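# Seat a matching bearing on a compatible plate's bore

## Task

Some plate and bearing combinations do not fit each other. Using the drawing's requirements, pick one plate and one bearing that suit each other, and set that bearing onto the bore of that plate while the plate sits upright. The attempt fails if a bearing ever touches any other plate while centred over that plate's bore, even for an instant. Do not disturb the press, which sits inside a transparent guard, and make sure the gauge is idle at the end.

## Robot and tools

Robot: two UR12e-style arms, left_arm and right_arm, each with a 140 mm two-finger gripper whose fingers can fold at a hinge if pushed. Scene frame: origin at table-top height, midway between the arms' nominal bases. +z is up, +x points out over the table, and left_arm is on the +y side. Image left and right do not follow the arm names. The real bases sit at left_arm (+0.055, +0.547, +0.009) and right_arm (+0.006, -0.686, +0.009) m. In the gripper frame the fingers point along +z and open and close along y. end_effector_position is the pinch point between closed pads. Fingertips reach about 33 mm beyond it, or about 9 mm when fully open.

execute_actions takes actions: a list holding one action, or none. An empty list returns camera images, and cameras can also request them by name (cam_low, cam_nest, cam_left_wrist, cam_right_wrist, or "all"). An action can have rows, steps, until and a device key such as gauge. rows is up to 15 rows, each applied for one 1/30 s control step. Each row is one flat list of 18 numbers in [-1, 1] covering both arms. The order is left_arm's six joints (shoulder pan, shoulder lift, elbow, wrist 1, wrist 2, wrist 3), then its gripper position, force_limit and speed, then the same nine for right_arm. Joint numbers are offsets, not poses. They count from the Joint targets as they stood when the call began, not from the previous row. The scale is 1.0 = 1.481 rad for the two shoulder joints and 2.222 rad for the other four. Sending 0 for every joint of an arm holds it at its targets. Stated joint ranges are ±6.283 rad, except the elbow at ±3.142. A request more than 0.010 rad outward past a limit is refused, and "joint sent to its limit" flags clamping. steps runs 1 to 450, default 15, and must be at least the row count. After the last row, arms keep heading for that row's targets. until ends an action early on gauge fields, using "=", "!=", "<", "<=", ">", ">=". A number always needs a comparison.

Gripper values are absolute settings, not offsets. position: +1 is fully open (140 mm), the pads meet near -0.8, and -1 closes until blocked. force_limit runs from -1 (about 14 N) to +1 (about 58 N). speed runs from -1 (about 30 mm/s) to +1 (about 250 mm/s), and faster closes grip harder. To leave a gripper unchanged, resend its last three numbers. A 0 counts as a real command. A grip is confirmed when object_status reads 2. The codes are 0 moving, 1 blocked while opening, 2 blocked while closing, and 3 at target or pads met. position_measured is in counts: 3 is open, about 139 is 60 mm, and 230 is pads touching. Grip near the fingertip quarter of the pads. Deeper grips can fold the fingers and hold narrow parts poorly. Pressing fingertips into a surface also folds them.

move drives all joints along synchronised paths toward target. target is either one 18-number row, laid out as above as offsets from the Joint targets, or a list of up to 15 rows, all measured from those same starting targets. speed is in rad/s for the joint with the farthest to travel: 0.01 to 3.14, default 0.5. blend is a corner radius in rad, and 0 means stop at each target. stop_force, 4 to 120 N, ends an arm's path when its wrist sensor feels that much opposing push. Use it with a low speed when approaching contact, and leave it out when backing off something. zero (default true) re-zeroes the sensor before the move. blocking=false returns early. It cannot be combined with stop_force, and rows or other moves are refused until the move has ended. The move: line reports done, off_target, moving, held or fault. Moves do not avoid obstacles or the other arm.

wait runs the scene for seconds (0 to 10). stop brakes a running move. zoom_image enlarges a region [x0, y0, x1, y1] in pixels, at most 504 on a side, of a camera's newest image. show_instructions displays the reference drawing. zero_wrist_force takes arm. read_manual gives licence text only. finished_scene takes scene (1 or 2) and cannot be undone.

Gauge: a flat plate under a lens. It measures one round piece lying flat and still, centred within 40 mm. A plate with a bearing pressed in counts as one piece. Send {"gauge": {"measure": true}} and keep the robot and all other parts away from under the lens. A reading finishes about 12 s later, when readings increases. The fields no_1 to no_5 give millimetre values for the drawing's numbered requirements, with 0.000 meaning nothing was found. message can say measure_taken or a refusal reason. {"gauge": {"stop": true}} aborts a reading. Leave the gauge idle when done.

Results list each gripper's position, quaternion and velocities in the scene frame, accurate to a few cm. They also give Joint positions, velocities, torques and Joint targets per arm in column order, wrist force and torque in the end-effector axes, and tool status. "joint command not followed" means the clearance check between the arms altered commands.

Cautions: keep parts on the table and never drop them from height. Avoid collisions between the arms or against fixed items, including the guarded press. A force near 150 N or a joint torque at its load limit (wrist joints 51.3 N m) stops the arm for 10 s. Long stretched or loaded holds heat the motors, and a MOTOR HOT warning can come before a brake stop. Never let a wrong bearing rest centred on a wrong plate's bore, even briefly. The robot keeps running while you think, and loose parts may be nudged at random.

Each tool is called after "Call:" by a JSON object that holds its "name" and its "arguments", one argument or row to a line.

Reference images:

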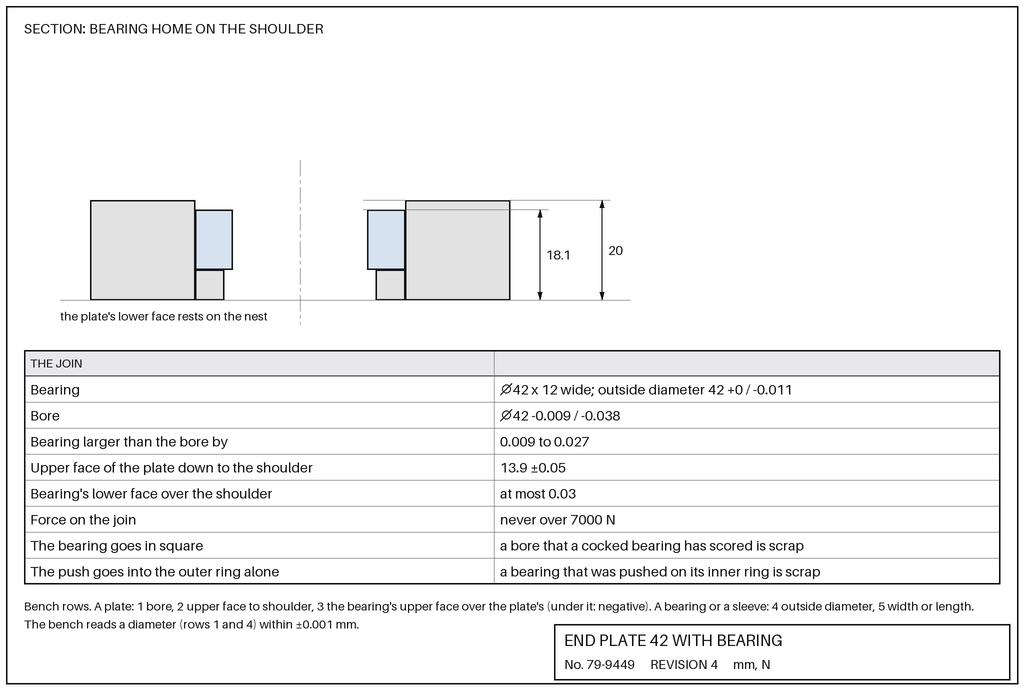

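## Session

Call:
{"name": "execute_actions", "arguments": {
  "actions": []
}}

Call:
{"name": "zoom_image", "arguments": {
  "camera": "cam_low",
  "region": [400, 220, 672, 360]
}}

Scene clock: 0.00 s.
left_arm: end_effector_position=(+0.4852, +0.5954, +0.3566) position_measured=3 object_status=3 end_effector_quat_wxyz=(-0.182, +0.750, +0.546, +0.325) | right_arm: end_effector_position=(+1.1291, -0.4232, +0.1184) position_measured=3 object_status=3 end_effector_quat_wxyz=(-0.101, +0.742, +0.308, +0.586)
Joint positions: left_arm=[-0.952 -2.182 2.247 -1.192 -0.928 0.78] | right_arm=[-0.083 -0.691 1.67 -3.75 -0.94 -3.59]
Joint velocities: within noise
Joint torques (N m): no reading
Wrist force (N): no reading
Wrist torque (N m): no reading
Wrist force, peak (N): no reading
Joint targets: left_arm=[-0.952 -2.182 2.247 -1.192 -0.928 0.780] | right_arm=[-0.083 -0.691 1.670 -3.750 -0.940 -3.590]
Tool commands: left_gripper/position=+1.0 left_gripper/force_limit=+1.0 left_gripper/speed=+1.0 right_gripper/position=+1.0 right_gripper/force_limit=+1.0 right_gripper/speed=+1.0
gauge: message=nothing_yet readings=0 no_1=0.000 no_2=0.000 no_3=0.000 no_4=0.000 no_5=0.000
camera_calibration:
cam_left_wrist: T_world_to_cam=[[0.942186, -0.327369, 0.0715221, -0.275455], [-0.27704, -0.881085, -0.383326, 0.792036], [0.188506, 0.34135, -0.92084, 0.212955], [0, 0, 0, 1]] pos_world=[0.438812, 0.534983, 0.519406]
cam_right_wrist: T_world_to_cam=[[0.575291, -0.790732, 0.209244, -1.00049], [-0.369091, -0.479247, -0.7963, 0.315515], [0.729939, 0.380875, -0.567559, -0.411602], [0, 0, 0, 1]] pos_world=[0.992472, -0.483141, 0.226983]

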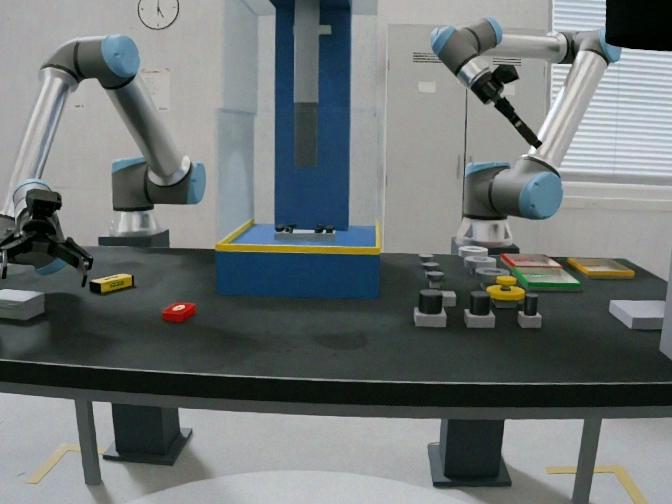

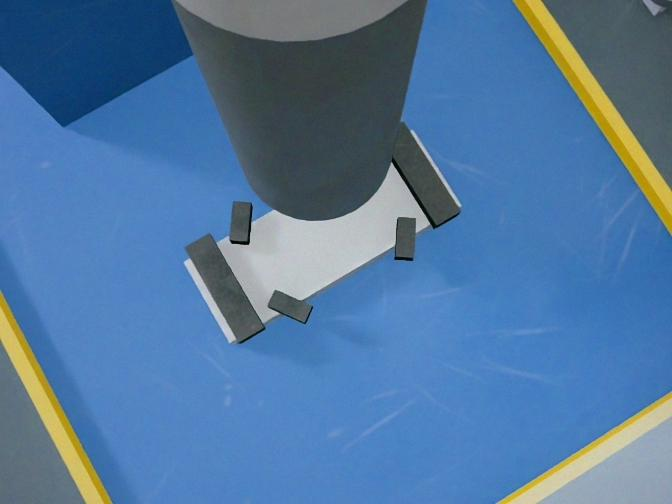

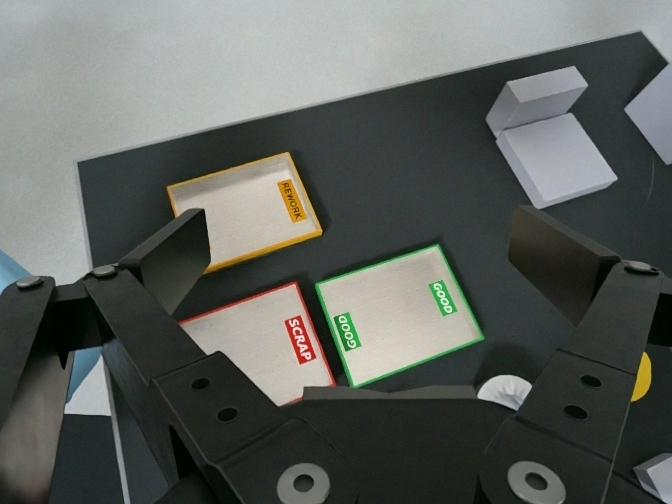

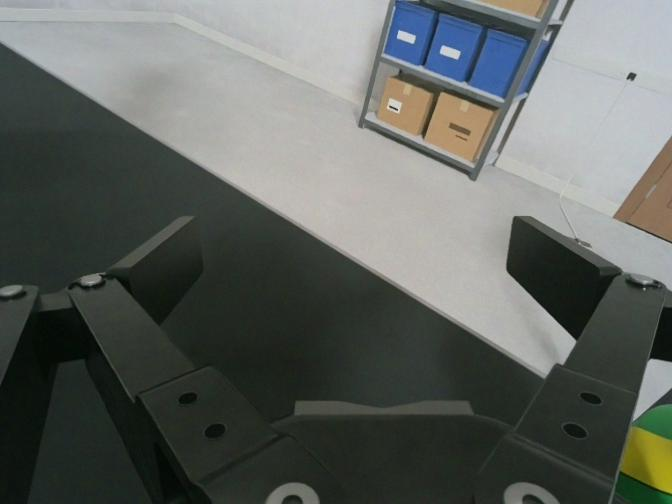

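Scaled by 1.853 from the camera's 672x504 image, which has a finer 960x720 frame.

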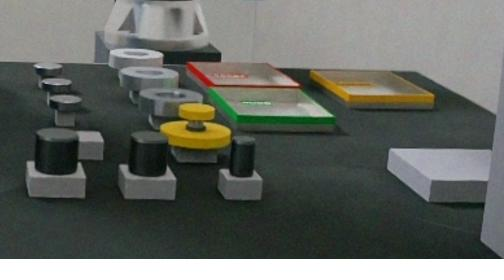

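Call:
{"name": "move", "arguments": {
  "target": [0.1508,0.0806,-0.0522,-0.2013,-0.2893,-0.679,1,-0.3,0,0,0,0,0,0,0,1,1,1],
  "speed": 0.8,
  "cameras": ["cam_left_wrist"]
}}

Call:
{"name": "zoom_image", "arguments": {
  "camera": "cam_left_wrist",
  "region": [120, 0, 520, 380]
}}

Scene clock: 21.83 s.
left_arm: end_effector_position=(+0.4702, +0.4101, +0.3500) position_measured=3 object_status=3 end_effector_quat_wxyz=(+0.000, +0.000, +1.000, +0.000) | right_arm: end_effector_position=(+1.1291, -0.4232, +0.1184) position_measured=3 object_status=3 end_effector_quat_wxyz=(-0.101, +0.742, +0.308, +0.586)
Joint positions: left_arm=[-0.729 -2.063 2.131 -1.64 -1.57 -0.728] | right_arm=[-0.083 -0.691 1.67 -3.75 -0.94 -3.59]
Joint torques (N m): left_arm=[16.41 2.83 -53.46 -7.91 -3.79 -4.2] | right_arm=[-0.48 -97.46 -32.28 -4.25 0.69 -0.24]
Wrist force (N): left_arm=[0.2 0.3 -0.4] | right_arm=[0.0 -0.1 0.0]
Wrist torque (N m): left_arm=[-0.13 0.26 -0.13] | right_arm=[-0.01 0.02 -0.01]
Wrist force, peak (N): left_arm=[1.0 0.9 0.3] | right_arm=[0.3 -0.4 -0.1]
Joint targets: left_arm=[-0.729 -2.062 2.131 -1.640 -1.570 -0.728] | right_arm=[-0.083 -0.691 1.670 -3.750 -0.940 -3.590]
gauge: message=nothing_yet readings=0 no_1=0.000 no_2=0.000 no_3=0.000 no_4=0.000 no_5=0.000
move: done
camera_calibration:
cam_left_wrist: T_world_to_cam=[[0.000851383, 0.999886, -0.0150887, -0.392896], [0.934265, 0.00458499, 0.356549, -0.569581], [0.356578, -0.0144004, -0.934155, 0.344445], [0, 0, 0, 1]] pos_world=[0.409653, 0.400423, 0.518921]
Images, in order (width x height): cam_left_wrist 672x504.

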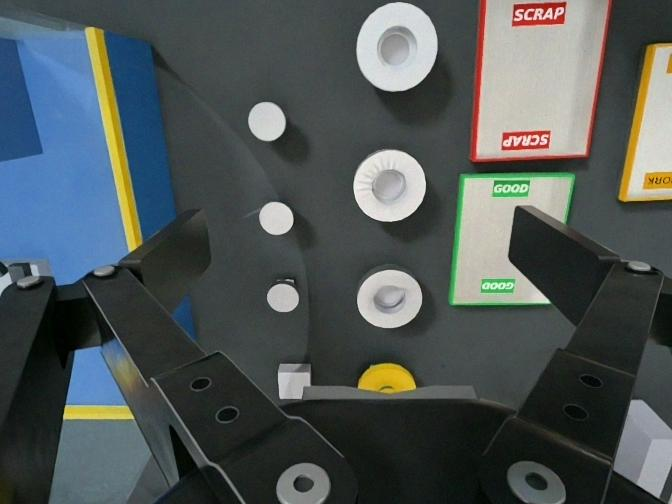

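Scaled by 1.260 from the camera's 672x504 image, which has a finer 960x720 frame.

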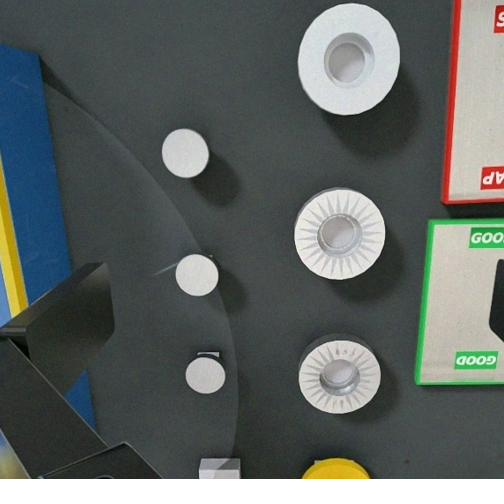

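Call:
{"name": "move", "arguments": {
  "target": [
    [-0.0112,0.1991,0.04,-0.1726,-0.0004,-0.0079,0.175,-0.5,-0.5,0,0,0,0,0,0,1,1,1],
    [-0.0112,0.325,0.1098,-0.3263,-0.0004,-0.0079,0.175,-0.5,-0.5,0,0,0,0,0,0,1,1,1]
  ],
  "speed": [0.5,0.2]
}}

Call:
{"name": "move", "arguments": {
  "target": [0,0,0,0,0,0,-1,-0.5,-1,0,0,0,0,0,0,1,1,1]
}}

Call:
{"name": "wait", "arguments": {
  "seconds": 1,
  "cameras": ["cam_left_wrist"]
}}

Scene clock: 59.57 s.
left_arm: end_effector_position=(+0.5509, +0.3262, +0.0542) position_measured=107 object_status=3 end_effector_quat_wxyz=(+0.000, +0.000, +1.000, +0.000) | right_arm: end_effector_position=(+1.1291, -0.4232, +0.1184) position_measured=3 object_status=3 end_effector_quat_wxyz=(-0.101, +0.742, +0.308, +0.586)
Joint positions: left_arm=[-0.745 -1.581 2.375 -2.364 -1.571 -0.746] | right_arm=[-0.083 -0.691 1.67 -3.75 -0.94 -3.59]
Joint torques (N m): left_arm=[-14.3 -26.68 -28.76 -8.26 -3.46 -4.23] | right_arm=[0.89 -98.63 -33.21 -4.58 0.39 -0.23]
Wrist force (N): left_arm=[0.4 0.3 -0.5] | right_arm=[-0.2 0.0 -0.1]
Wrist torque (N m): left_arm=[-0.17 0.22 -0.11] | right_arm=[0.01 0.05 -0.01]
Wrist force, peak (N): left_arm=[1.7 1.4 -2.3] | right_arm=[-0.2 -0.2 -0.6]
Joint targets: left_arm=[-0.745 -1.581 2.375 -2.365 -1.571 -0.746] | right_arm=[-0.083 -0.691 1.670 -3.750 -0.940 -3.590]
gauge: message=nothing_yet readings=0 no_1=0.000 no_2=0.000 no_3=0.000 no_4=0.000 no_5=0.000
move: done

Scene clock: 61.07 s.
left_arm: end_effector_position=(+0.5509, +0.3262, +0.0541) position_measured=168 object_status=0 end_effector_quat_wxyz=(+0.000, +0.000, +1.000, +0.000) | right_arm: end_effector_position=(+1.1291, -0.4232, +0.1184) position_measured=3 object_status=3 end_effector_quat_wxyz=(-0.101, +0.742, +0.308, +0.586)
Joint positions: left_arm=[-0.745 -1.581 2.375 -2.365 -1.571 -0.746] | right_arm=[-0.083 -0.691 1.67 -3.75 -0.94 -3.59]
Joint torques (N m): left_arm=[-12.44 -27.05 -28.34 -7.25 -3.21 -4.23] | right_arm=[-1.22 -98.12 -33.82 -4.84 0.54 -0.42]
Wrist force (N): left_arm=[3.6 2.0 -13.1] | right_arm=[0.1 -0.2 -0.1]
Wrist torque (N m): left_arm=[-0.21 0.22 -0.10] | right_arm=[-0.03 -0.02 -0.01]
Wrist force, peak (N): left_arm=[3.6 2.1 -13.4] | right_arm=[0.1 -0.4 0.0]
Joint targets: left_arm=[-0.745 -1.581 2.375 -2.365 -1.571 -0.746] | right_arm=[-0.083 -0.691 1.670 -3.750 -0.940 -3.590]
gauge: message=nothing_yet readings=0 no_1=0.000 no_2=0.000 no_3=0.000 no_4=0.000 no_5=0.000
move: done

Scene clock: 62.07 s.
left_arm: end_effector_position=(+0.5509, +0.3262, +0.0541) position_measured=168 object_status=2 end_effector_quat_wxyz=(+0.000, +0.000, +1.000, +0.000) | right_arm: end_effector_position=(+1.1291, -0.4232, +0.1184) position_measured=3 object_status=3 end_effector_quat_wxyz=(-0.101, +0.742, +0.308, +0.586)
Joint positions: left_arm=[-0.745 -1.581 2.375 -2.365 -1.571 -0.746] | right_arm=[-0.083 -0.691 1.67 -3.75 -0.94 -3.59]
Joint torques (N m): left_arm=[-12.74 -26.68 -28.32 -5.43 -3.11 -4.27] | right_arm=[-0.32 -95.01 -33.08 -4.69 0.54 -0.4]
Wrist force (N): left_arm=[3.3 1.8 -12.2] | right_arm=[-0.1 0.0 -0.2]
Wrist torque (N m): left_arm=[-0.23 0.19 -0.11] | right_arm=[0.00 0.01 -0.01]
Wrist force, peak (N): left_arm=[3.6 2.1 -13.4] | right_arm=[0.2 -0.4 0.1]
Joint targets: left_arm=[-0.745 -1.581 2.375 -2.365 -1.571 -0.746] | right_arm=[-0.083 -0.691 1.670 -3.750 -0.940 -3.590]
Tool commands: left_gripper/position=-1.0 left_gripper/force_limit=-0.5 left_gripper/speed=-1.0 right_gripper/position=+1.0 right_gripper/force_limit=+1.0 right_gripper/speed=+1.0
gauge: message=nothing_yet readings=0 no_1=0.000 no_2=0.000 no_3=0.000 no_4=0.000 no_5=0.000
wait: 1.00 s
camera_calibration:
cam_left_wrist: T_world_to_cam=[[-0.000342115, 0.999878, -0.0156423, -0.312825], [0.934569, 0.00588494, 0.355733, -0.539654], [0.355782, -0.0144971, -0.934457, 0.038464], [0, 0, 0, 1]] pos_world=[0.490552, 0.31652, 0.223022]
Images, in order (width x height): cam_left_wrist 672x504.

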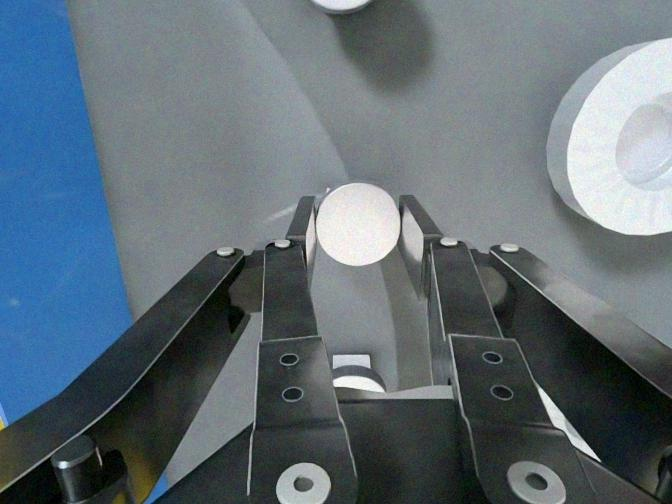

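Call:
{"name": "move", "arguments": {
  "target": [
    [0,-0.1258,-0.0698,0.1536,0,0,-1,-0.5,-1,0,0,0,0,0,0,1,1,1],
    [0.3788,0.1136,-0.1066,0.031,0,-0.4543,-1,-0.5,-1,0,0,0,0,0,0,1,1,1],
    [0.5201,0.3017,-0.2868,0.0858,0,-0.3601,-1,-0.5,-1,0,0,0,0,0,0,1,1,1]
  ],
  "speed": [0.25,0.8,0.4],
  "blend": [0,0.1,0]
}}

Call:
{"name": "move", "arguments": {
  "target": [0,0.0212,0.0084,-0.0234,0,0,-1,-0.5,-1,0,0,0,0,0,0,1,1,1],
  "speed": 0.015,
  "stop_force": 4,
  "cameras": ["cam_left_wrist"]
}}

Scene clock: 95.70 s.
left_arm: end_effector_position=(+0.8997, +0.7421, +0.0798) position_measured=168 object_status=2 end_effector_quat_wxyz=(+0.000, +0.707, -0.707, +0.000) | right_arm: end_effector_position=(+1.1291, -0.4232, +0.1184) position_measured=3 object_status=3 end_effector_quat_wxyz=(-0.101, +0.742, +0.308, +0.586)
Joint positions: left_arm=[0.025 -1.134 1.738 -2.174 -1.571 -1.546] | right_arm=[-0.083 -0.691 1.67 -3.75 -0.94 -3.59]
Joint torques (N m): left_arm=[15.46 -71.38 -45.8 -3.02 2.08 3.57] | right_arm=[-1.65 -97.06 -33.91 -5.25 0.66 -0.19]
Wrist force (N): left_arm=[0.6 0.8 1.9] | right_arm=[-0.2 0.0 0.1]
Wrist torque (N m): left_arm=[-0.01 0.29 -0.25] | right_arm=[0.00 0.03 0.00]
Wrist force, peak (N): left_arm=[3.6 1.7 -13.6] | right_arm=[-0.5 0.2 0.1]
Joint targets: left_arm=[0.025 -1.134 1.738 -2.174 -1.571 -1.546] | right_arm=[-0.083 -0.691 1.670 -3.750 -0.940 -3.590]
gauge: message=nothing_yet readings=0 no_1=0.000 no_2=0.000 no_3=0.000 no_4=0.000 no_5=0.000
move: done

Scene clock: 99.47 s.
left_arm: end_effector_position=(+0.9007, +0.7423, +0.0574) position_measured=168 object_status=2 end_effector_quat_wxyz=(+0.000, +0.707, -0.707, +0.000) | right_arm: end_effector_position=(+1.1291, -0.4232, +0.1184) position_measured=3 object_status=3 end_effector_quat_wxyz=(-0.101, +0.742, +0.308, +0.586)
Joint positions: left_arm=[0.025 -1.112 1.751 -2.211 -1.571 -1.546] | right_arm=[-0.083 -0.691 1.67 -3.75 -0.94 -3.59]
Joint torques (N m): left_arm=[13.74 -96.34 -43.03 -2.54 2.44 3.63] | right_arm=[-0.8 -96.25 -34.07 -5.48 0.47 -0.42]
Wrist force (N): left_arm=[0.8 0.5 -3.0] | right_arm=[0.2 -0.1 -0.1]
Wrist torque (N m): left_arm=[-0.22 0.32 -0.28] | right_arm=[-0.03 -0.05 -0.01]
Wrist force, peak (N): left_arm=[2.1 11.1 -25.3] | right_arm=[-0.3 -0.3 0.1]
Joint targets: left_arm=[0.025 -1.112 1.751 -2.211 -1.571 -1.546] | right_arm=[-0.083 -0.691 1.670 -3.750 -0.940 -3.590]
gauge: message=nothing_yet readings=0 no_1=0.000 no_2=0.000 no_3=0.000 no_4=0.000 no_5=0.000
move: contact (left_arm); left_arm: the wrist 1 is farthest, 0.015 rad from its target
camera_calibration:
cam_left_wrist: T_world_to_cam=[[-0.999869, -0.000130111, -0.0162035, 0.913918], [-0.00588643, 0.93457, 0.35573, -0.71239], [0.015097, 0.355778, -0.934448, -0.0448434], [0, 0, 0, 1]] pos_world=[0.910281, 0.681851, 0.226323]
Images, in order (width x height): cam_left_wrist 672x504.

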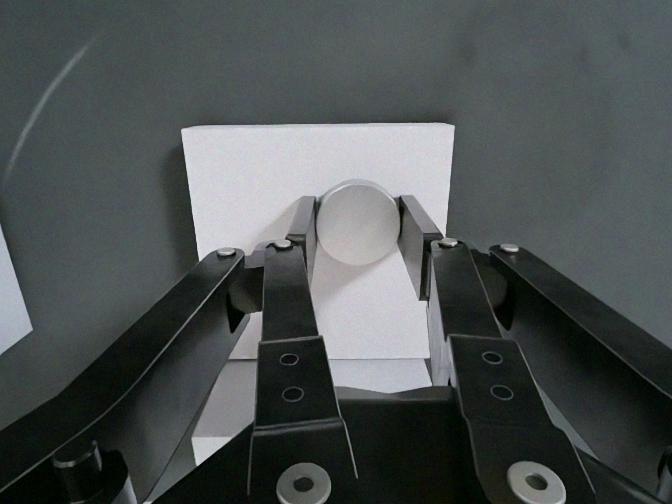

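Call:
{"name": "move", "arguments": {
  "target": [
    [0,0,0,0,0,0,0.175,-0.5,-0.7,0,0,0,0,0,0,1,1,1],
    [0,-0.015,-0.006,0.0165,0,0,0.175,-0.5,-0.7,0,0,0,0,0,0,1,1,1],
    [-0.1415,-0.2032,0.1742,-0.0382,0,-0.0942,0.175,-0.5,-0.7,0,0,0,0,0,0,1,1,1],
    [-0.1566,-0.385,0.1624,0.0948,0,-0.0942,0.175,-0.5,-0.7,0,0,0,0,0,0,1,1,1]
  ],
  "speed": [0.5,0.1,0.6,0.6],
  "blend": [0,0,0.05,0]
}}

Call:
{"name": "execute_actions", "arguments": {
  "actions": [
    {"gauge":{"measure":true},"steps":420,"until":{"gauge":{"readings":[">",0]}}}
  ]
}}

Scene clock: 115.13 s.
left_arm: end_effector_position=(+0.6499, +0.5999, +0.2196) position_measured=107 object_status=3 end_effector_quat_wxyz=(+0.000, +0.699, -0.715, +0.000) | right_arm: end_effector_position=(+1.1291, -0.4232, +0.1184) position_measured=3 object_status=3 end_effector_quat_wxyz=(-0.101, +0.742, +0.308, +0.586)
Joint positions: left_arm=[-0.207 -1.682 2.112 -2.001 -1.571 -1.755] | right_arm=[-0.083 -0.691 1.67 -3.75 -0.94 -3.59]
Joint torques (N m): left_arm=[-14.99 -52.99 -49.73 -2.67 2.29 -4.23] | right_arm=[-1.87 -97.02 -35.16 -5.54 0.51 -0.42]
Wrist force (N): left_arm=[1.1 0.3 -0.2] | right_arm=[0.1 0.0 0.1]
Wrist torque (N m): left_arm=[-0.10 0.06 0.00] | right_arm=[0.01 -0.04 -0.01]
Wrist force, peak (N): left_arm=[2.2 1.4 2.9] | right_arm=[0.0 -0.5 -0.3]
Joint targets: left_arm=[-0.207 -1.682 2.112 -2.000 -1.571 -1.755] | right_arm=[-0.083 -0.691 1.670 -3.750 -0.940 -3.590]
gauge: message=nothing_yet readings=0 no_1=0.000 no_2=0.000 no_3=0.000 no_4=0.000 no_5=0.000
move: done

Scene clock: 127.33 s.
left_arm: end_effector_position=(+0.6499, +0.5999, +0.2197) position_measured=107 object_status=3 end_effector_quat_wxyz=(+0.000, +0.699, -0.715, +0.000) | right_arm: end_effector_position=(+1.1291, -0.4232, +0.1184) position_measured=3 object_status=3 end_effector_quat_wxyz=(-0.101, +0.742, +0.308, +0.586)
Joint positions: left_arm=[-0.207 -1.682 2.112 -2 -1.571 -1.755] | right_arm=[-0.083 -0.691 1.67 -3.75 -0.94 -3.59]
Joint torques (N m): left_arm=[-14.24 -53.55 -50 -3.05 2.1 -4.23] | right_arm=[-0.68 -96.41 -34.44 -5.69 0.69 -0.2]
Wrist force (N): left_arm=[0.6 0.2 -0.1] | right_arm=[0.1 -0.2 -0.2]
Wrist torque (N m): left_arm=[-0.11 0.15 0.00] | right_arm=[-0.05 -0.02 -0.01]
Wrist force, peak (N): left_arm=[0.9 0.7 -0.1] | right_arm=[0.2 -0.3 0.4]
Joint targets: left_arm=[-0.207 -1.682 2.112 -2.000 -1.571 -1.755] | right_arm=[-0.083 -0.691 1.670 -3.750 -0.940 -3.590]
Tool commands: left_gripper/position=+0.175 left_gripper/force_limit=-0.5 left_gripper/speed=-0.7 right_gripper/position=+1.0 right_gripper/force_limit=+1.0 right_gripper/speed=+1.0
gauge: message=measure_taken readings=1 no_1=0.000 no_2=0.000 no_3=0.000 no_4=41.991 no_5=12.000

Call:
{"name": "move", "arguments": {
  "target": [
    [0.0151,0.1818,0.0118,-0.133,0,0,0.175,-0.5,-0.7,0,0,0,0,0,0,1,1,1],
    [0.1566,0.37,-0.1684,-0.0783,0,0.0942,0.175,-0.5,-0.7,0,0,0,0,0,0,1,1,1],
    [0.1566,0.385,-0.1624,-0.0948,0,0.0942,0.175,-0.5,-0.7,0,0,0,0,0,0,1,1,1],
    [0.1566,0.385,-0.1624,-0.0948,0,0.0942,-1,-0.5,-1,0,0,0,0,0,0,1,1,1]
  ],
  "speed": [0.6,0.5,0.1,0.5],
  "blend": [0.05,0,0,0]
}}

Call:
{"name": "wait", "arguments": {
  "seconds": 1
}}

Scene clock: 161.90 s.
left_arm: end_effector_position=(+0.9007, +0.7423, +0.0574) position_measured=168 object_status=0 end_effector_quat_wxyz=(+0.000, +0.707, -0.707, +0.000) | right_arm: end_effector_position=(+1.1291, -0.4232, +0.1184) position_measured=3 object_status=3 end_effector_quat_wxyz=(-0.101, +0.742, +0.308, +0.586)
Joint positions: left_arm=[0.025 -1.112 1.751 -2.211 -1.571 -1.546] | right_arm=[-0.083 -0.691 1.67 -3.75 -0.94 -3.59]
Joint torques (N m): left_arm=[16.6 -73.05 -32.09 -7.44 1.73 3.71] | right_arm=[-0.13 -97.57 -35.97 -5.97 0.54 -0.37]
Wrist force (N): left_arm=[0.8 3.5 -8.7] | right_arm=[0.1 0.1 0.0]
Wrist torque (N m): left_arm=[-0.10 0.40 -0.26] | right_arm=[0.03 -0.03 -0.01]
Wrist force, peak (N): left_arm=[0.9 3.6 -9.5] | right_arm=[-0.3 -0.3 0.3]
Joint targets: left_arm=[0.025 -1.112 1.751 -2.211 -1.571 -1.546] | right_arm=[-0.083 -0.691 1.670 -3.750 -0.940 -3.590]
gauge: message=measure_taken readings=1 no_1=0.000 no_2=0.000 no_3=0.000 no_4=41.991 no_5=12.000
move: done

Scene clock: 162.90 s.
left_arm: end_effector_position=(+0.9007, +0.7423, +0.0574) position_measured=168 object_status=2 end_effector_quat_wxyz=(+0.000, +0.707, -0.707, +0.000) | right_arm: end_effector_position=(+1.1291, -0.4232, +0.1184) position_measured=3 object_status=3 end_effector_quat_wxyz=(-0.101, +0.742, +0.308, +0.586)
Joint positions: left_arm=[0.025 -1.112 1.751 -2.211 -1.571 -1.546] | right_arm=[-0.083 -0.691 1.67 -3.75 -0.94 -3.59]
Joint torques (N m): left_arm=[15.18 -74.06 -32.83 -5.99 1.68 3.61] | right_arm=[-1.84 -96.1 -36.94 -6.11 0.66 -0.41]
Wrist force (N): left_arm=[1.1 3.6 -9.3] | right_arm=[0.4 -0.3 -0.1]
Wrist torque (N m): left_arm=[-0.15 0.31 -0.26] | right_arm=[-0.05 -0.07 -0.01]
Wrist force, peak (N): left_arm=[1.0 3.7 -9.6] | right_arm=[0.4 -0.1 0.3]
Joint targets: left_arm=[0.025 -1.112 1.751 -2.211 -1.571 -1.546] | right_arm=[-0.083 -0.691 1.670 -3.750 -0.940 -3.590]
Tool commands: left_gripper/position=-1.0 left_gripper/force_limit=-0.5 left_gripper/speed=-1.0 right_gripper/position=+1.0 right_gripper/force_limit=+1.0 right_gripper/speed=+1.0
gauge: message=measure_taken readings=1 no_1=0.000 no_2=0.000 no_3=0.000 no_4=41.991 no_5=12.000
wait: 1.00 s

Call:
{"name": "move", "arguments": {
  "target": [
    [0,-0.015,-0.006,0.0165,0,0,-1,-0.5,-1,0,0,0,0,0,0,1,1,1],
    [-0.1378,-0.2033,0.1487,-0.0127,0,-0.0918,-1,-0.5,-1,0,0,0,0,0,0,1,1,1]
  ],
  "speed": [0.1,0.4]
}}

Call:
{"name": "move", "arguments": {
  "target": [0,0.0585,0.0223,-0.0612,0,0,-1,-0.5,-1,0,0,0,0,0,0,1,1,1],
  "speed": 0.03,
  "stop_force": 5
}}

Scene clock: 189.97 s.
left_arm: end_effector_position=(+0.7401, +0.5999, +0.0998) position_measured=168 object_status=2 end_effector_quat_wxyz=(+0.000, +0.707, -0.707, +0.000) | right_arm: end_effector_position=(+1.1291, -0.4232, +0.1184) position_measured=3 object_status=3 end_effector_quat_wxyz=(-0.101, +0.742, +0.308, +0.586)
Joint positions: left_arm=[-0.179 -1.413 2.081 -2.239 -1.571 -1.75] | right_arm=[-0.083 -0.691 1.67 -3.75 -0.94 -3.59]
Joint torques (N m): left_arm=[-14.39 -71.67 -32.75 -8.32 1.36 -4.26] | right_arm=[-1.34 -97.57 -37.54 -6.05 0.51 -0.36]
Wrist force (N): left_arm=[1.1 -0.2 0.9] | right_arm=[0.0 0.1 0.0]
Wrist torque (N m): left_arm=[-0.28 0.13 -0.04] | right_arm=[0.03 0.00 -0.01]
Wrist force, peak (N): left_arm=[0.9 3.9 -9.7] | right_arm=[0.1 0.4 0.4]
Joint targets: left_arm=[-0.179 -1.413 2.082 -2.239 -1.571 -1.750] | right_arm=[-0.083 -0.691 1.670 -3.750 -0.940 -3.590]
gauge: message=measure_taken readings=1 no_1=0.000 no_2=0.000 no_3=0.000 no_4=41.991 no_5=12.000
move: done

Scene clock: 195.73 s.
left_arm: end_effector_position=(+0.7397, +0.5999, +0.0323) position_measured=168 object_status=2 end_effector_quat_wxyz=(+0.000, +0.707, -0.707, +0.000) | right_arm: end_effector_position=(+1.1291, -0.4232, +0.1184) position_measured=3 object_status=3 end_effector_quat_wxyz=(-0.101, +0.742, +0.308, +0.586)
Joint positions: left_arm=[-0.179 -1.327 2.131 -2.374 -1.571 -1.75] | right_arm=[-0.083 -0.691 1.67 -3.75 -0.94 -3.59]
Joint torques (N m): left_arm=[-13.88 -75.99 -39.75 -3.71 1.51 -4.23] | right_arm=[-0.43 -98.35 -36.98 -6.12 0.59 -0.14]
Wrist force (N): left_arm=[0.6 0.4 -0.2] | right_arm=[0.1 -0.1 -0.2]
Wrist torque (N m): left_arm=[-0.09 0.19 0.01] | right_arm=[-0.01 -0.03 -0.01]
Wrist force, peak (N): left_arm=[0.2 4.8 -17.5] | right_arm=[0.2 -0.5 0.2]
Joint targets: left_arm=[-0.179 -1.327 2.131 -2.374 -1.571 -1.750] | right_arm=[-0.083 -0.691 1.670 -3.750 -0.940 -3.590]
gauge: message=measure_taken readings=1 no_1=0.000 no_2=0.000 no_3=0.000 no_4=41.991 no_5=12.000
move: contact (left_arm)

Call:
{"name": "move", "arguments": {
  "target": [
    [0,0,0,0,0,0,0.175,-0.3,-0.7,0,0,0,0,0,0,1,1,1],
    [0,-0.0585,-0.0223,0.0612,0,0,0.175,-0.3,-0.7,0,0,0,0,0,0,1,1,1],
    [-0.264,-0.4066,0.0895,0.1812,0,0.5311,0.6,-0.3,-0.7,0,0,0,0,0,0,1,1,1],
    [-0.264,-0.2717,0.1683,0.0125,0,0.5311,0.6,-0.3,-0.7,0,0,0,0,0,0,1,1,1]
  ],
  "speed": [0.5,0.2,0.8,0.15],
  "blend": [0,0.05,0,0],
  "cameras": ["cam_left_wrist"]
}}

Scene clock: 219.70 s.
left_arm: end_effector_position=(+0.5122, +0.4606, +0.0543) position_measured=53 object_status=3 end_effector_quat_wxyz=(+0.000, +0.000, +1.000, +0.000) | right_arm: end_effector_position=(+1.1291, -0.4232, +0.1184) position_measured=3 object_status=3 end_effector_quat_wxyz=(-0.101, +0.742, +0.308, +0.586)
Joint positions: left_arm=[-0.57 -1.73 2.504 -2.346 -1.571 -0.57] | right_arm=[-0.083 -0.691 1.67 -3.75 -0.94 -3.59]
Joint torques (N m): left_arm=[-11.84 -14.03 -28.96 -8.18 1.46 3.49] | right_arm=[0.23 -97.76 -38.37 -5.84 0.7 -0.11]
Wrist force (N): left_arm=[0.1 0.7 -0.7] | right_arm=[0.1 -0.1 0.2]
Wrist torque (N m): left_arm=[-0.03 0.25 -0.29] | right_arm=[-0.01 -0.03 -0.01]
Wrist force, peak (N): left_arm=[2.1 0.6 -1.2] | right_arm=[0.6 0.1 0.0]
Joint targets: left_arm=[-0.570 -1.730 2.505 -2.346 -1.571 -0.570] | right_arm=[-0.083 -0.691 1.670 -3.750 -0.940 -3.590]
gauge: message=measure_taken readings=1 no_1=0.000 no_2=0.000 no_3=0.000 no_4=41.991 no_5=12.000
move: done
camera_calibration:
cam_left_wrist: T_world_to_cam=[[0.000439844, 0.999872, -0.0159914, -0.447691], [0.934379, 0.00528648, 0.356241, -0.504014], [0.35628, -0.0150987, -0.934257, 0.0544077], [0, 0, 0, 1]] pos_world=[0.451753, 0.45112, 0.223222]
Images, in order (width x height): cam_left_wrist 672x504.

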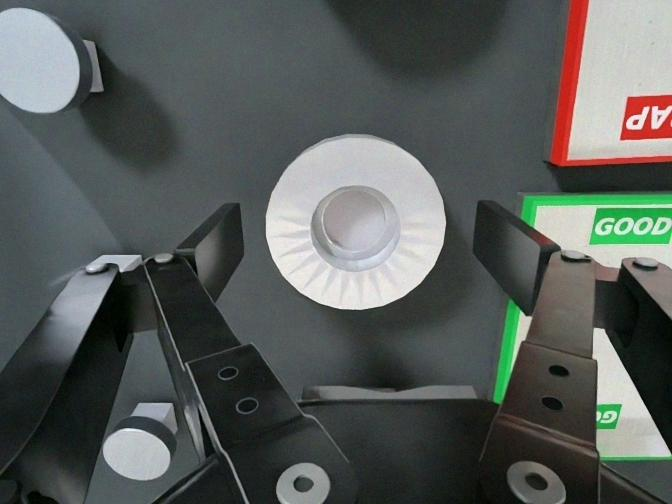

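Call:
{"name": "move", "arguments": {
  "target": [
    [0,0,0,0,0,0,-1,-0.3,-1,0,0,0,0,0,0,1,1,1],
    [0,0,0,0,0,0,0.6,-0.3,-0.7,0,0,0,0,0,0,1,1,1],
    [0,0,0,0,0,-0.707,0.6,-0.3,-0.7,0,0,0,0,0,0,1,1,1],
    [0,0,0,0,0,-0.707,-1,0.3,-1,0,0,0,0,0,0,1,1,1]
  ],
  "speed": 0.8
}}

Call:
{"name": "wait", "arguments": {
  "seconds": 1.2,
  "cameras": ["cam_left_wrist"]
}}

Scene clock: 236.90 s.
left_arm: end_effector_position=(+0.5122, +0.4606, +0.0542) position_measured=105 object_status=0 end_effector_quat_wxyz=(+0.000, +0.707, -0.707, +0.000) | right_arm: end_effector_position=(+1.1291, -0.4232, +0.1184) position_measured=3 object_status=3 end_effector_quat_wxyz=(-0.101, +0.742, +0.308, +0.586)
Joint positions: left_arm=[-0.57 -1.73 2.505 -2.346 -1.571 -2.141] | right_arm=[-0.083 -0.691 1.67 -3.75 -0.94 -3.59]
Joint torques (N m): left_arm=[4.55 -18.08 -33.46 -3.95 1.3 -4.27] | right_arm=[-0.94 -98.33 -37.36 -6.02 0.52 -0.36]
Wrist force (N): left_arm=[-4.4 9.4 -25.7] | right_arm=[0.2 0.0 0.2]
Wrist torque (N m): left_arm=[-0.04 0.21 -0.03] | right_arm=[0.01 -0.04 -0.01]
Wrist force, peak (N): left_arm=[-4.4 9.4 -25.7] | right_arm=[0.6 -0.1 -0.1]
Joint targets: left_arm=[-0.570 -1.730 2.505 -2.346 -1.571 -2.141] | right_arm=[-0.083 -0.691 1.670 -3.750 -0.940 -3.590]
gauge: message=measure_taken readings=1 no_1=0.000 no_2=0.000 no_3=0.000 no_4=41.991 no_5=12.000
move: done

Scene clock: 238.10 s.
left_arm: end_effector_position=(+0.5122, +0.4606, +0.0542) position_measured=105 object_status=2 end_effector_quat_wxyz=(+0.000, +0.707, -0.707, +0.000) | right_arm: end_effector_position=(+1.1291, -0.4232, +0.1184) position_measured=3 object_status=3 end_effector_quat_wxyz=(-0.101, +0.742, +0.308, +0.586)
Joint positions: left_arm=[-0.57 -1.73 2.505 -2.346 -1.571 -2.141] | right_arm=[-0.083 -0.691 1.67 -3.75 -0.94 -3.59]
Joint torques (N m): left_arm=[5.98 -18.96 -23.71 -3.97 1.16 -4.36] | right_arm=[-0.07 -97.99 -37.61 -5.98 0.86 -0.85]
Wrist force (N): left_arm=[-4.2 8.7 -24.8] | right_arm=[0.3 0.0 0.3]
Wrist torque (N m): left_arm=[-0.12 0.19 -0.04] | right_arm=[0.01 -0.08 -0.01]
Wrist force, peak (N): left_arm=[-4.6 9.2 -26.2] | right_arm=[0.5 -0.1 0.2]
Joint targets: left_arm=[-0.570 -1.730 2.505 -2.346 -1.571 -2.141] | right_arm=[-0.083 -0.691 1.670 -3.750 -0.940 -3.590]
Tool commands: left_gripper/position=-1.0 left_gripper/force_limit=+0.3 left_gripper/speed=-1.0 right_gripper/position=+1.0 right_gripper/force_limit=+1.0 right_gripper/speed=+1.0
gauge: message=measure_taken readings=1 no_1=0.000 no_2=0.000 no_3=0.000 no_4=41.991 no_5=12.000
wait: 1.20 s
camera_calibration:
cam_left_wrist: T_world_to_cam=[[-0.999881, 0.000311637, -0.0153953, 0.525028], [-0.00518479, 0.934603, 0.355655, -0.45076], [0.0144994, 0.355693, -0.93449, 0.0586671], [0, 0, 0, 1]] pos_world=[0.521778, 0.400251, 0.223222]
Images, in order (width x height): cam_left_wrist 672x504.

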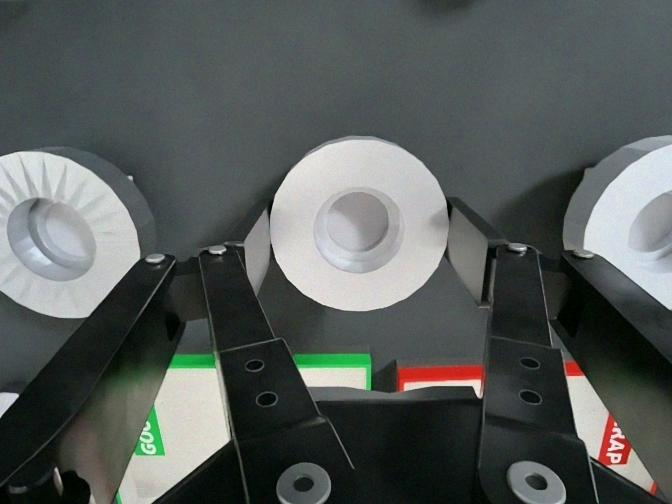

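Call:
{"name": "move", "arguments": {
  "target": [
    [0,-0.1345,-0.0788,0.1686,0,0,-1,0.3,-1,0,0,0,0,0,0,1,1,1],
    [0.2451,0.0324,-0.1769,0.1557,0,0.1634,-1,0.3,-1,0,0,0,0,0,0,1,1,1],
    [0.2602,0.2142,-0.1651,0.0224,0,0.1735,-1,0.3,-1,0,0,0,0,0,0,1,1,1],
    [0.4015,0.4023,-0.3453,0.0773,0,0.2677,-1,0.3,-1,0,0,0,0,0,0,1,1,1]
  ],
  "speed": [0.25,0.6,0.5,0.3],
  "blend": [0,0.1,0.1,0]
}}

Call:
{"name": "move", "arguments": {
  "target": [0,0.0207,0.0081,-0.0227,0,0,-1,0.3,-1,0,0,0,0,0,0,1,1,1],
  "speed": 0.012,
  "stop_force": 5,
  "cameras": ["cam_left_wrist"]
}}

Scene clock: 271.50 s.
left_arm: end_effector_position=(+0.9002, +0.7418, +0.0798) position_measured=105 object_status=2 end_effector_quat_wxyz=(+0.000, +0.707, -0.707, +0.000) | right_arm: end_effector_position=(+1.1291, -0.4232, +0.1184) position_measured=3 object_status=3 end_effector_quat_wxyz=(-0.101, +0.742, +0.308, +0.586)
Joint positions: left_arm=[0.025 -1.134 1.737 -2.174 -1.571 -1.546] | right_arm=[-0.083 -0.691 1.67 -3.75 -0.94 -3.59]
Joint torques (N m): left_arm=[17.18 -74.22 -47.64 -3.15 1.2 3.73] | right_arm=[-1.09 -99.08 -38.21 -6.15 0.66 -0.27]
Wrist force (N): left_arm=[0.4 0.9 3.4] | right_arm=[0.4 0.0 0.1]
Wrist torque (N m): left_arm=[0.01 0.31 -0.25] | right_arm=[0.00 -0.08 -0.01]
Wrist force, peak (N): left_arm=[-4.8 9.2 -26.3] | right_arm=[0.5 -0.3 0.3]
Joint targets: left_arm=[0.025 -1.134 1.737 -2.174 -1.571 -1.546] | right_arm=[-0.083 -0.691 1.670 -3.750 -0.940 -3.590]
gauge: message=measure_taken readings=1 no_1=0.000 no_2=0.000 no_3=0.000 no_4=41.991 no_5=12.000
move: done

Scene clock: 275.77 s.
left_arm: end_effector_position=(+0.9012, +0.7419, +0.0576) position_measured=105 object_status=2 end_effector_quat_wxyz=(+0.000, +0.707, -0.707, +0.001) | right_arm: end_effector_position=(+1.1291, -0.4232, +0.1184) position_measured=3 object_status=3 end_effector_quat_wxyz=(-0.101, +0.742, +0.308, +0.586)
Joint positions: left_arm=[0.025 -1.112 1.75 -2.211 -1.571 -1.546] | right_arm=[-0.083 -0.691 1.67 -3.75 -0.94 -3.59]
Joint torques (N m): left_arm=[13.17 -95.06 -43.7 -3.72 0.87 3.58] | right_arm=[-1.05 -97.85 -38.42 -6 0.53 -0.07]
Wrist force (N): left_arm=[1.6 3.8 -5.9] | right_arm=[-0.1 -0.2 0.2]
Wrist torque (N m): left_arm=[-0.53 0.36 -0.29] | right_arm=[-0.03 0.01 -0.01]
Wrist force, peak (N): left_arm=[2.3 10.7 -20.9] | right_arm=[0.3 0.0 0.4]
Joint targets: left_arm=[0.025 -1.112 1.750 -2.211 -1.571 -1.546] | right_arm=[-0.083 -0.691 1.670 -3.750 -0.940 -3.590]
gauge: message=measure_taken readings=1 no_1=0.000 no_2=0.000 no_3=0.000 no_4=41.991 no_5=12.000
move: contact (left_arm); left_arm: the wrist 1 is farthest, 0.014 rad from its target
camera_calibration:
cam_left_wrist: T_world_to_cam=[[-0.999863, 0.000327161, -0.0165651, 0.914088], [-0.00558774, 0.934572, 0.355731, -0.712486], [0.0155977, 0.355775, -0.934441, -0.0449171], [0, 0, 0, 1]] pos_world=[0.910682, 0.681551, 0.226623]
Images, in order (width x height): cam_left_wrist 672x504.

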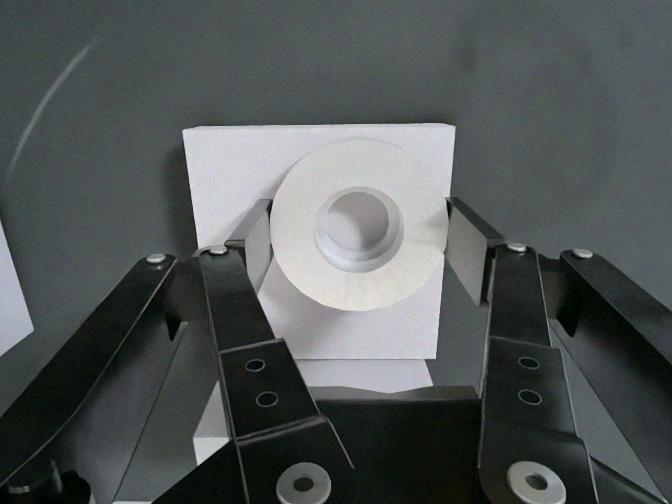

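Call:
{"name": "move", "arguments": {
  "target": [
    [0,0,0,0,0,0,0.6,-0.5,-1,0,0,0,0,0,0,1,1,1],
    [0,-0.015,-0.006,0.0165,0,0,0.6,-0.5,-1,0,0,0,0,0,0,1,1,1],
    [-0.1415,-0.2032,0.1742,-0.0382,0,-0.0942,0.6,-0.5,-1,0,0,0,0,0,0,1,1,1],
    [-0.1566,-0.385,0.1624,0.0948,0,-0.0942,0.6,-0.5,-1,0,0,0,0,0,0,1,1,1]
  ],
  "speed": [0.5,0.1,0.6,0.6],
  "blend": [0,0,0.05,0]
}}

Call:
{"name": "execute_actions", "arguments": {
  "actions": [
    {"gauge":{"measure":true},"steps":420,"until":{"gauge":{"readings":[">",1]}}}
  ]
}}

Scene clock: 295.87 s.
left_arm: end_effector_position=(+0.6503, +0.5996, +0.2200) position_measured=53 object_status=3 end_effector_quat_wxyz=(+0.000, +0.699, -0.715, +0.000) | right_arm: end_effector_position=(+1.1291, -0.4232, +0.1184) position_measured=3 object_status=3 end_effector_quat_wxyz=(-0.101, +0.742, +0.308, +0.586)
Joint positions: left_arm=[-0.207 -1.682 2.111 -2 -1.571 -1.755] | right_arm=[-0.083 -0.691 1.67 -3.75 -0.94 -3.59]
Joint torques (N m): left_arm=[-14.84 -54.3 -49.57 -2.78 1.09 -4.37] | right_arm=[-3.71 -97.13 -39.03 -5.81 0.46 -0.11]
Wrist force (N): left_arm=[0.5 0.4 0.0] | right_arm=[0.3 -0.2 0.0]
Wrist torque (N m): left_arm=[-0.08 0.17 0.00] | right_arm=[-0.05 -0.05 -0.01]
Wrist force, peak (N): left_arm=[1.5 4.1 -6.6] | right_arm=[0.4 -0.1 0.4]
Joint targets: left_arm=[-0.207 -1.682 2.111 -2.000 -1.571 -1.755] | right_arm=[-0.083 -0.691 1.670 -3.750 -0.940 -3.590]
gauge: message=measure_taken readings=1 no_1=0.000 no_2=0.000 no_3=0.000 no_4=41.991 no_5=12.000
move: done

Scene clock: 308.07 s.
left_arm: end_effector_position=(+0.6503, +0.5996, +0.2201) position_measured=53 object_status=3 end_effector_quat_wxyz=(+0.000, +0.699, -0.715, +0.000) | right_arm: end_effector_position=(+1.1291, -0.4232, +0.1184) position_measured=3 object_status=3 end_effector_quat_wxyz=(-0.101, +0.742, +0.308, +0.586)
Joint positions: left_arm=[-0.207 -1.682 2.111 -2 -1.571 -1.755] | right_arm=[-0.083 -0.691 1.67 -3.75 -0.94 -3.59]
Joint torques (N m): left_arm=[-13.83 -53.3 -49.69 -2.92 1.04 -4.19] | right_arm=[0.44 -97.38 -40.18 -6.04 0.51 -0.32]
Wrist force (N): left_arm=[1.0 0.4 -0.4] | right_arm=[0.2 -0.1 0.2]
Wrist torque (N m): left_arm=[-0.08 0.05 0.00] | right_arm=[-0.03 -0.04 -0.01]
Wrist force, peak (N): left_arm=[1.0 0.4 -0.4] | right_arm=[0.5 0.1 0.1]
Joint targets: left_arm=[-0.207 -1.682 2.111 -2.000 -1.571 -1.755] | right_arm=[-0.083 -0.691 1.670 -3.750 -0.940 -3.590]
Tool commands: left_gripper/position=+0.6 left_gripper/force_limit=-0.5 left_gripper/speed=-1.0 right_gripper/position=+1.0 right_gripper/force_limit=+1.0 right_gripper/speed=+1.0
gauge: message=measure_taken readings=2 no_1=41.985 no_2=13.899 no_3=0.000 no_4=0.000 no_5=0.000

Call:
{"name": "move", "arguments": {
  "target": [
    [0.0151,0.1818,0.0118,-0.133,0,0,0.6,-0.5,-0.7,0,0,0,0,0,0,1,1,1],
    [0.1566,0.37,-0.1684,-0.0783,0,0.0942,0.6,-0.5,-0.7,0,0,0,0,0,0,1,1,1],
    [0.1566,0.385,-0.1624,-0.0948,0,0.0942,0.6,-0.5,-0.7,0,0,0,0,0,0,1,1,1],
    [0.1566,0.385,-0.1624,-0.0948,0,0.0942,-1,0.3,-1,0,0,0,0,0,0,1,1,1]
  ],
  "speed": [0.6,0.5,0.1,0.5],
  "blend": [0.05,0,0,0]
}}

Call:
{"name": "wait", "arguments": {
  "seconds": 1
}}

Call:
{"name": "move", "arguments": {
  "target": [
    [0,-0.015,-0.006,0.0165,0,0,-1,0.3,-1,0,0,0,0,0,0,1,1,1],
    [-0.1415,-0.2032,0.1742,-0.0382,0,-0.0942,-1,0.3,-1,0,0,0,0,0,0,1,1,1],
    [-0.1566,-0.385,0.1628,0.0948,0,-0.1045,-1,0.3,-1,0,0,0,0,0,0,1,1,1],
    [-0.4018,-0.552,0.2606,0.1079,0,-0.2678,-1,0.3,-1,0,0,0,0,0,0,1,1,1]
  ],
  "speed": [0.1,0.4,0.6,0.6],
  "blend": [0,0.1,0.1,0]
}}

Call:
{"name": "move", "arguments": {
  "target": [0,0.134,0.0785,-0.168,0,0,-1,0.3,-1,0,0,0,0,0,0,1,1,1],
  "speed": 0.06,
  "stop_force": 6
}}

Scene clock: 335.63 s.
left_arm: end_effector_position=(+0.9012, +0.7419, +0.0576) position_measured=105 object_status=0 end_effector_quat_wxyz=(+0.000, +0.707, -0.707, +0.001) | right_arm: end_effector_position=(+1.1291, -0.4232, +0.1184) position_measured=3 object_status=3 end_effector_quat_wxyz=(-0.101, +0.742, +0.308, +0.586)
Joint positions: left_arm=[0.025 -1.112 1.75 -2.211 -1.571 -1.546] | right_arm=[-0.083 -0.691 1.67 -3.75 -0.94 -3.59]
Joint torques (N m): left_arm=[16.76 -73.27 -32.71 -7.15 0.7 3.3] | right_arm=[-1.05 -97.69 -41.18 -5.99 0.53 -0.22]
Wrist force (N): left_arm=[1.9 8.5 -18.8] | right_arm=[0.0 0.1 0.3]
Wrist torque (N m): left_arm=[-0.15 0.35 -0.05] | right_arm=[0.03 0.01 -0.01]
Wrist force, peak (N): left_arm=[1.8 8.3 -19.0] | right_arm=[0.3 -0.5 -0.2]
Joint targets: left_arm=[0.025 -1.112 1.750 -2.211 -1.571 -1.546] | right_arm=[-0.083 -0.691 1.670 -3.750 -0.940 -3.590]
gauge: message=measure_taken readings=2 no_1=41.985 no_2=13.899 no_3=0.000 no_4=0.000 no_5=0.000
move: done

Scene clock: 336.63 s.
left_arm: end_effector_position=(+0.9012, +0.7419, +0.0576) position_measured=105 object_status=2 end_effector_quat_wxyz=(+0.000, +0.707, -0.707, +0.001) | right_arm: end_effector_position=(+1.1291, -0.4232, +0.1184) position_measured=3 object_status=3 end_effector_quat_wxyz=(-0.101, +0.742, +0.308, +0.586)
Joint positions: left_arm=[0.025 -1.112 1.75 -2.211 -1.571 -1.546] | right_arm=[-0.083 -0.691 1.67 -3.75 -0.94 -3.59]
Joint torques (N m): left_arm=[15.31 -73.04 -32.45 -5.7 0.75 2.79] | right_arm=[0.44 -97.34 -40.22 -6.08 0.52 -0.32]
Wrist force (N): left_arm=[2.0 8.0 -18.1] | right_arm=[-0.1 0.0 0.2]
Wrist torque (N m): left_arm=[-0.18 0.35 -0.05] | right_arm=[0.00 0.02 -0.01]
Wrist force, peak (N): left_arm=[1.8 8.2 -19.1] | right_arm=[0.4 0.2 0.2]
Joint targets: left_arm=[0.025 -1.112 1.750 -2.211 -1.571 -1.546] | right_arm=[-0.083 -0.691 1.670 -3.750 -0.940 -3.590]
Tool commands: left_gripper/position=-1.0 left_gripper/force_limit=+0.3 left_gripper/speed=-1.0 right_gripper/position=+1.0 right_gripper/force_limit=+1.0 right_gripper/speed=+1.0
gauge: message=measure_taken readings=2 no_1=41.985 no_2=13.899 no_3=0.000 no_4=0.000 no_5=0.000
wait: 1.00 s

Scene clock: 340.10 s.
left_arm: end_effector_position=(+0.5121, +0.4605, +0.2002) position_measured=105 object_status=2 end_effector_quat_wxyz=(+0.000, +0.707, -0.707, +0.000) | right_arm: end_effector_position=(+1.1291, -0.4232, +0.1184) position_measured=3 object_status=3 end_effector_quat_wxyz=(-0.101, +0.742, +0.308, +0.586)
Joint positions: left_arm=[-0.57 -1.929 2.329 -1.971 -1.571 -2.141] | right_arm=[-0.083 -0.691 1.67 -3.75 -0.94 -3.59]
Joint torques (N m): left_arm=[-14.17 -32.26 -39.71 -3.3 0.76 -4.34] | right_arm=[-0.62 -98.38 -40.5 -5.91 0.41 -0.45]
Wrist force (N): left_arm=[0.4 0.7 1.6] | right_arm=[0.1 -0.2 0.1]
Wrist torque (N m): left_arm=[-0.09 0.23 -0.11] | right_arm=[-0.05 -0.03 -0.01]
Wrist force, peak (N): left_arm=[1.8 8.3 -19.0] | right_arm=[0.3 0.4 0.3]
Joint targets: left_arm=[-0.570 -1.929 2.329 -1.971 -1.571 -2.141] | right_arm=[-0.083 -0.691 1.670 -3.750 -0.940 -3.590]
gauge: message=measure_taken readings=2 no_1=41.985 no_2=13.899 no_3=0.000 no_4=0.000 no_5=0.000
move: done

Scene clock: 347.23 s.
left_arm: end_effector_position=(+0.5122, +0.4604, +0.0549) position_measured=105 object_status=2 end_effector_quat_wxyz=(+0.000, +0.707, -0.707, +0.000) | right_arm: end_effector_position=(+1.1291, -0.4232, +0.1184) position_measured=3 object_status=3 end_effector_quat_wxyz=(-0.101, +0.742, +0.308, +0.586)
Joint positions: left_arm=[-0.57 -1.731 2.504 -2.344 -1.571 -2.141] | right_arm=[-0.083 -0.691 1.67 -3.75 -0.94 -3.59]
Joint torques (N m): left_arm=[-13.79 -13.65 -30.61 -8.68 0.7 -4.18] | right_arm=[-0.42 -96.25 -40.94 -5.95 0.72 -0.19]
Wrist force (N): left_arm=[0.0 0.7 1.9] | right_arm=[0.2 0.1 0.0]
Wrist torque (N m): left_arm=[-0.03 0.28 -0.15] | right_arm=[0.02 -0.04 -0.01]
Wrist force, peak (N): left_arm=[0.2 0.9 2.2] | right_arm=[0.3 -0.1 0.4]
Joint targets: left_arm=[-0.570 -1.731 2.504 -2.344 -1.571 -2.141] | right_arm=[-0.083 -0.691 1.670 -3.750 -0.940 -3.590]
gauge: message=measure_taken readings=2 no_1=41.985 no_2=13.899 no_3=0.000 no_4=0.000 no_5=0.000
move: done

Call:
{"name": "move", "arguments": {
  "target": [0,0.0028,0.0016,-0.0035,0,0,-1,0.3,-1,0,0,0,0,0,0,1,1,1],
  "speed": 0.02,
  "stop_force": 5
}}

Call:
{"name": "move", "arguments": {
  "target": [
    [0,0,0,0,0,0,0.6,-0.3,-0.7,0,0,0,0,0,0,1,1,1],
    [0,-0.1357,-0.0801,0.171,0,0,0.6,-0.3,-0.7,0,0,0,0,0,0,1,1,1],
    [0.1033,0.0586,-0.1769,0.1383,0,0.7759,0.6,-0.3,-0.7,0,0,0,0,0,0,1,1,1],
    [0.1033,0.1747,-0.1131,-0.0029,0,0.7759,0.6,-0.3,-0.7,0,0,0,0,0,0,1,1,1]
  ],
  "speed": [0.5,0.25,0.8,0.15],
  "blend": [0,0.03,0,0],
  "cameras": ["cam_left_wrist"]
}}

Scene clock: 388.30 s.
left_arm: end_effector_position=(+0.5122, +0.4604, +0.0548) position_measured=105 object_status=2 end_effector_quat_wxyz=(+0.000, +0.707, -0.707, +0.000) | right_arm: end_effector_position=(+1.1291, -0.4232, +0.1184) position_measured=3 object_status=3 end_effector_quat_wxyz=(-0.101, +0.742, +0.308, +0.586)
Joint positions: left_arm=[-0.57 -1.731 2.504 -2.345 -1.571 -2.141] | right_arm=[-0.083 -0.691 1.67 -3.75 -0.94 -3.59]
Joint torques (N m): left_arm=[3.91 -34.46 -37.69 -2.26 0.84 -4.07] | right_arm=[-0.99 -97.92 -42.45 -6.33 0.51 -0.14]
Wrist force (N): left_arm=[-1.2 2.8 -11.7] | right_arm=[0.1 0.2 0.1]
Wrist torque (N m): left_arm=[0.29 0.25 -0.18] | right_arm=[0.05 -0.02 -0.01]
Wrist force, peak (N): left_arm=[-1.6 5.0 -15.0] | right_arm=[0.4 0.1 0.5]
Joint targets: left_arm=[-0.570 -1.731 2.504 -2.344 -1.571 -2.141] | right_arm=[-0.083 -0.691 1.670 -3.750 -0.940 -3.590]
gauge: message=measure_taken readings=2 no_1=41.985 no_2=13.899 no_3=0.000 no_4=0.000 no_5=0.000
move: contact (left_arm)

Scene clock: 395.93 s.
left_arm: end_effector_position=(+0.6615, +0.4683, +0.0565) position_measured=53 object_status=3 end_effector_quat_wxyz=(+0.000, +0.000, +1.000, +0.000) | right_arm: end_effector_position=(+1.1291, -0.4232, +0.1184) position_measured=3 object_status=3 end_effector_quat_wxyz=(-0.101, +0.742, +0.308, +0.586)
Joint positions: left_arm=[-0.417 -1.472 2.252 -2.351 -1.571 -0.417] | right_arm=[-0.083 -0.691 1.67 -3.75 -0.94 -3.59]
Joint torques (N m): left_arm=[16.66 -36.95 -28.47 -8.39 0.84 3.61] | right_arm=[1.17 -98.43 -42.91 -6.23 0.73 -0.35]
Wrist force (N): left_arm=[0.7 1.0 -0.7] | right_arm=[0.0 0.0 0.1]
Wrist torque (N m): left_arm=[0.05 0.16 -0.34] | right_arm=[0.01 0.00 -0.01]
Wrist force, peak (N): left_arm=[-1.1 2.5 -11.4] | right_arm=[0.4 -0.4 -0.1]
Joint targets: left_arm=[-0.417 -1.472 2.253 -2.351 -1.571 -0.417] | right_arm=[-0.083 -0.691 1.670 -3.750 -0.940 -3.590]
gauge: message=measure_taken readings=2 no_1=41.985 no_2=13.899 no_3=0.000 no_4=0.000 no_5=0.000
move: done
camera_calibration:
cam_left_wrist: T_world_to_cam=[[0.000730622, 0.999877, -0.0156631, -0.455572], [0.934683, 0.00488516, 0.355449, -0.644287], [0.355482, -0.0148998, -0.934564, 0.00390224], [0, 0, 0, 1]] pos_world=[0.601149, 0.458721, 0.225523]
Images, in order (width x height): cam_left_wrist 672x504.

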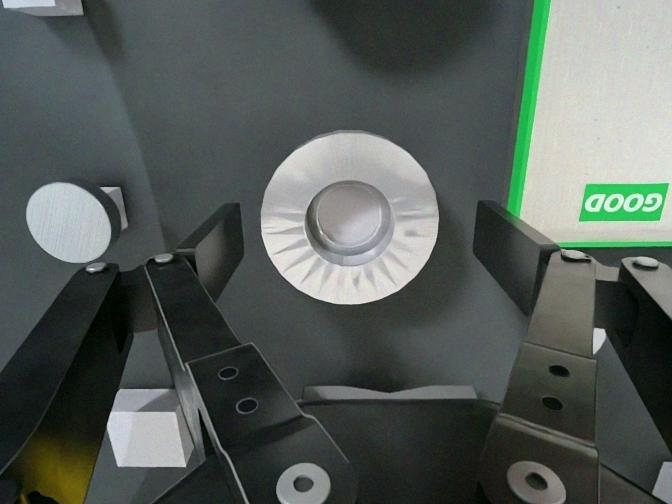

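Call:
{"name": "zoom_image", "arguments": {
  "camera": "cam_left_wrist",
  "region": [280, 150, 420, 290]
}}

Scaled by 3.600 from the camera's 672x504 image, which has a finer 960x720 frame.

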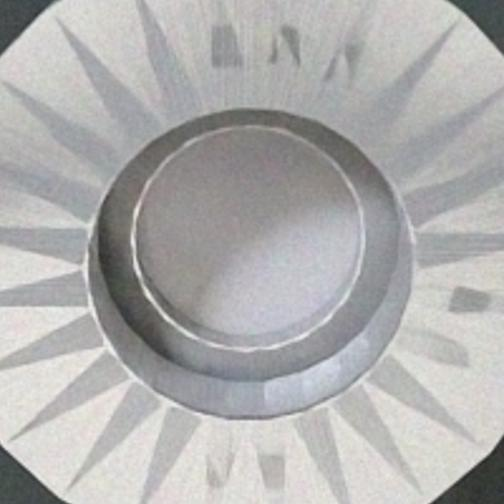

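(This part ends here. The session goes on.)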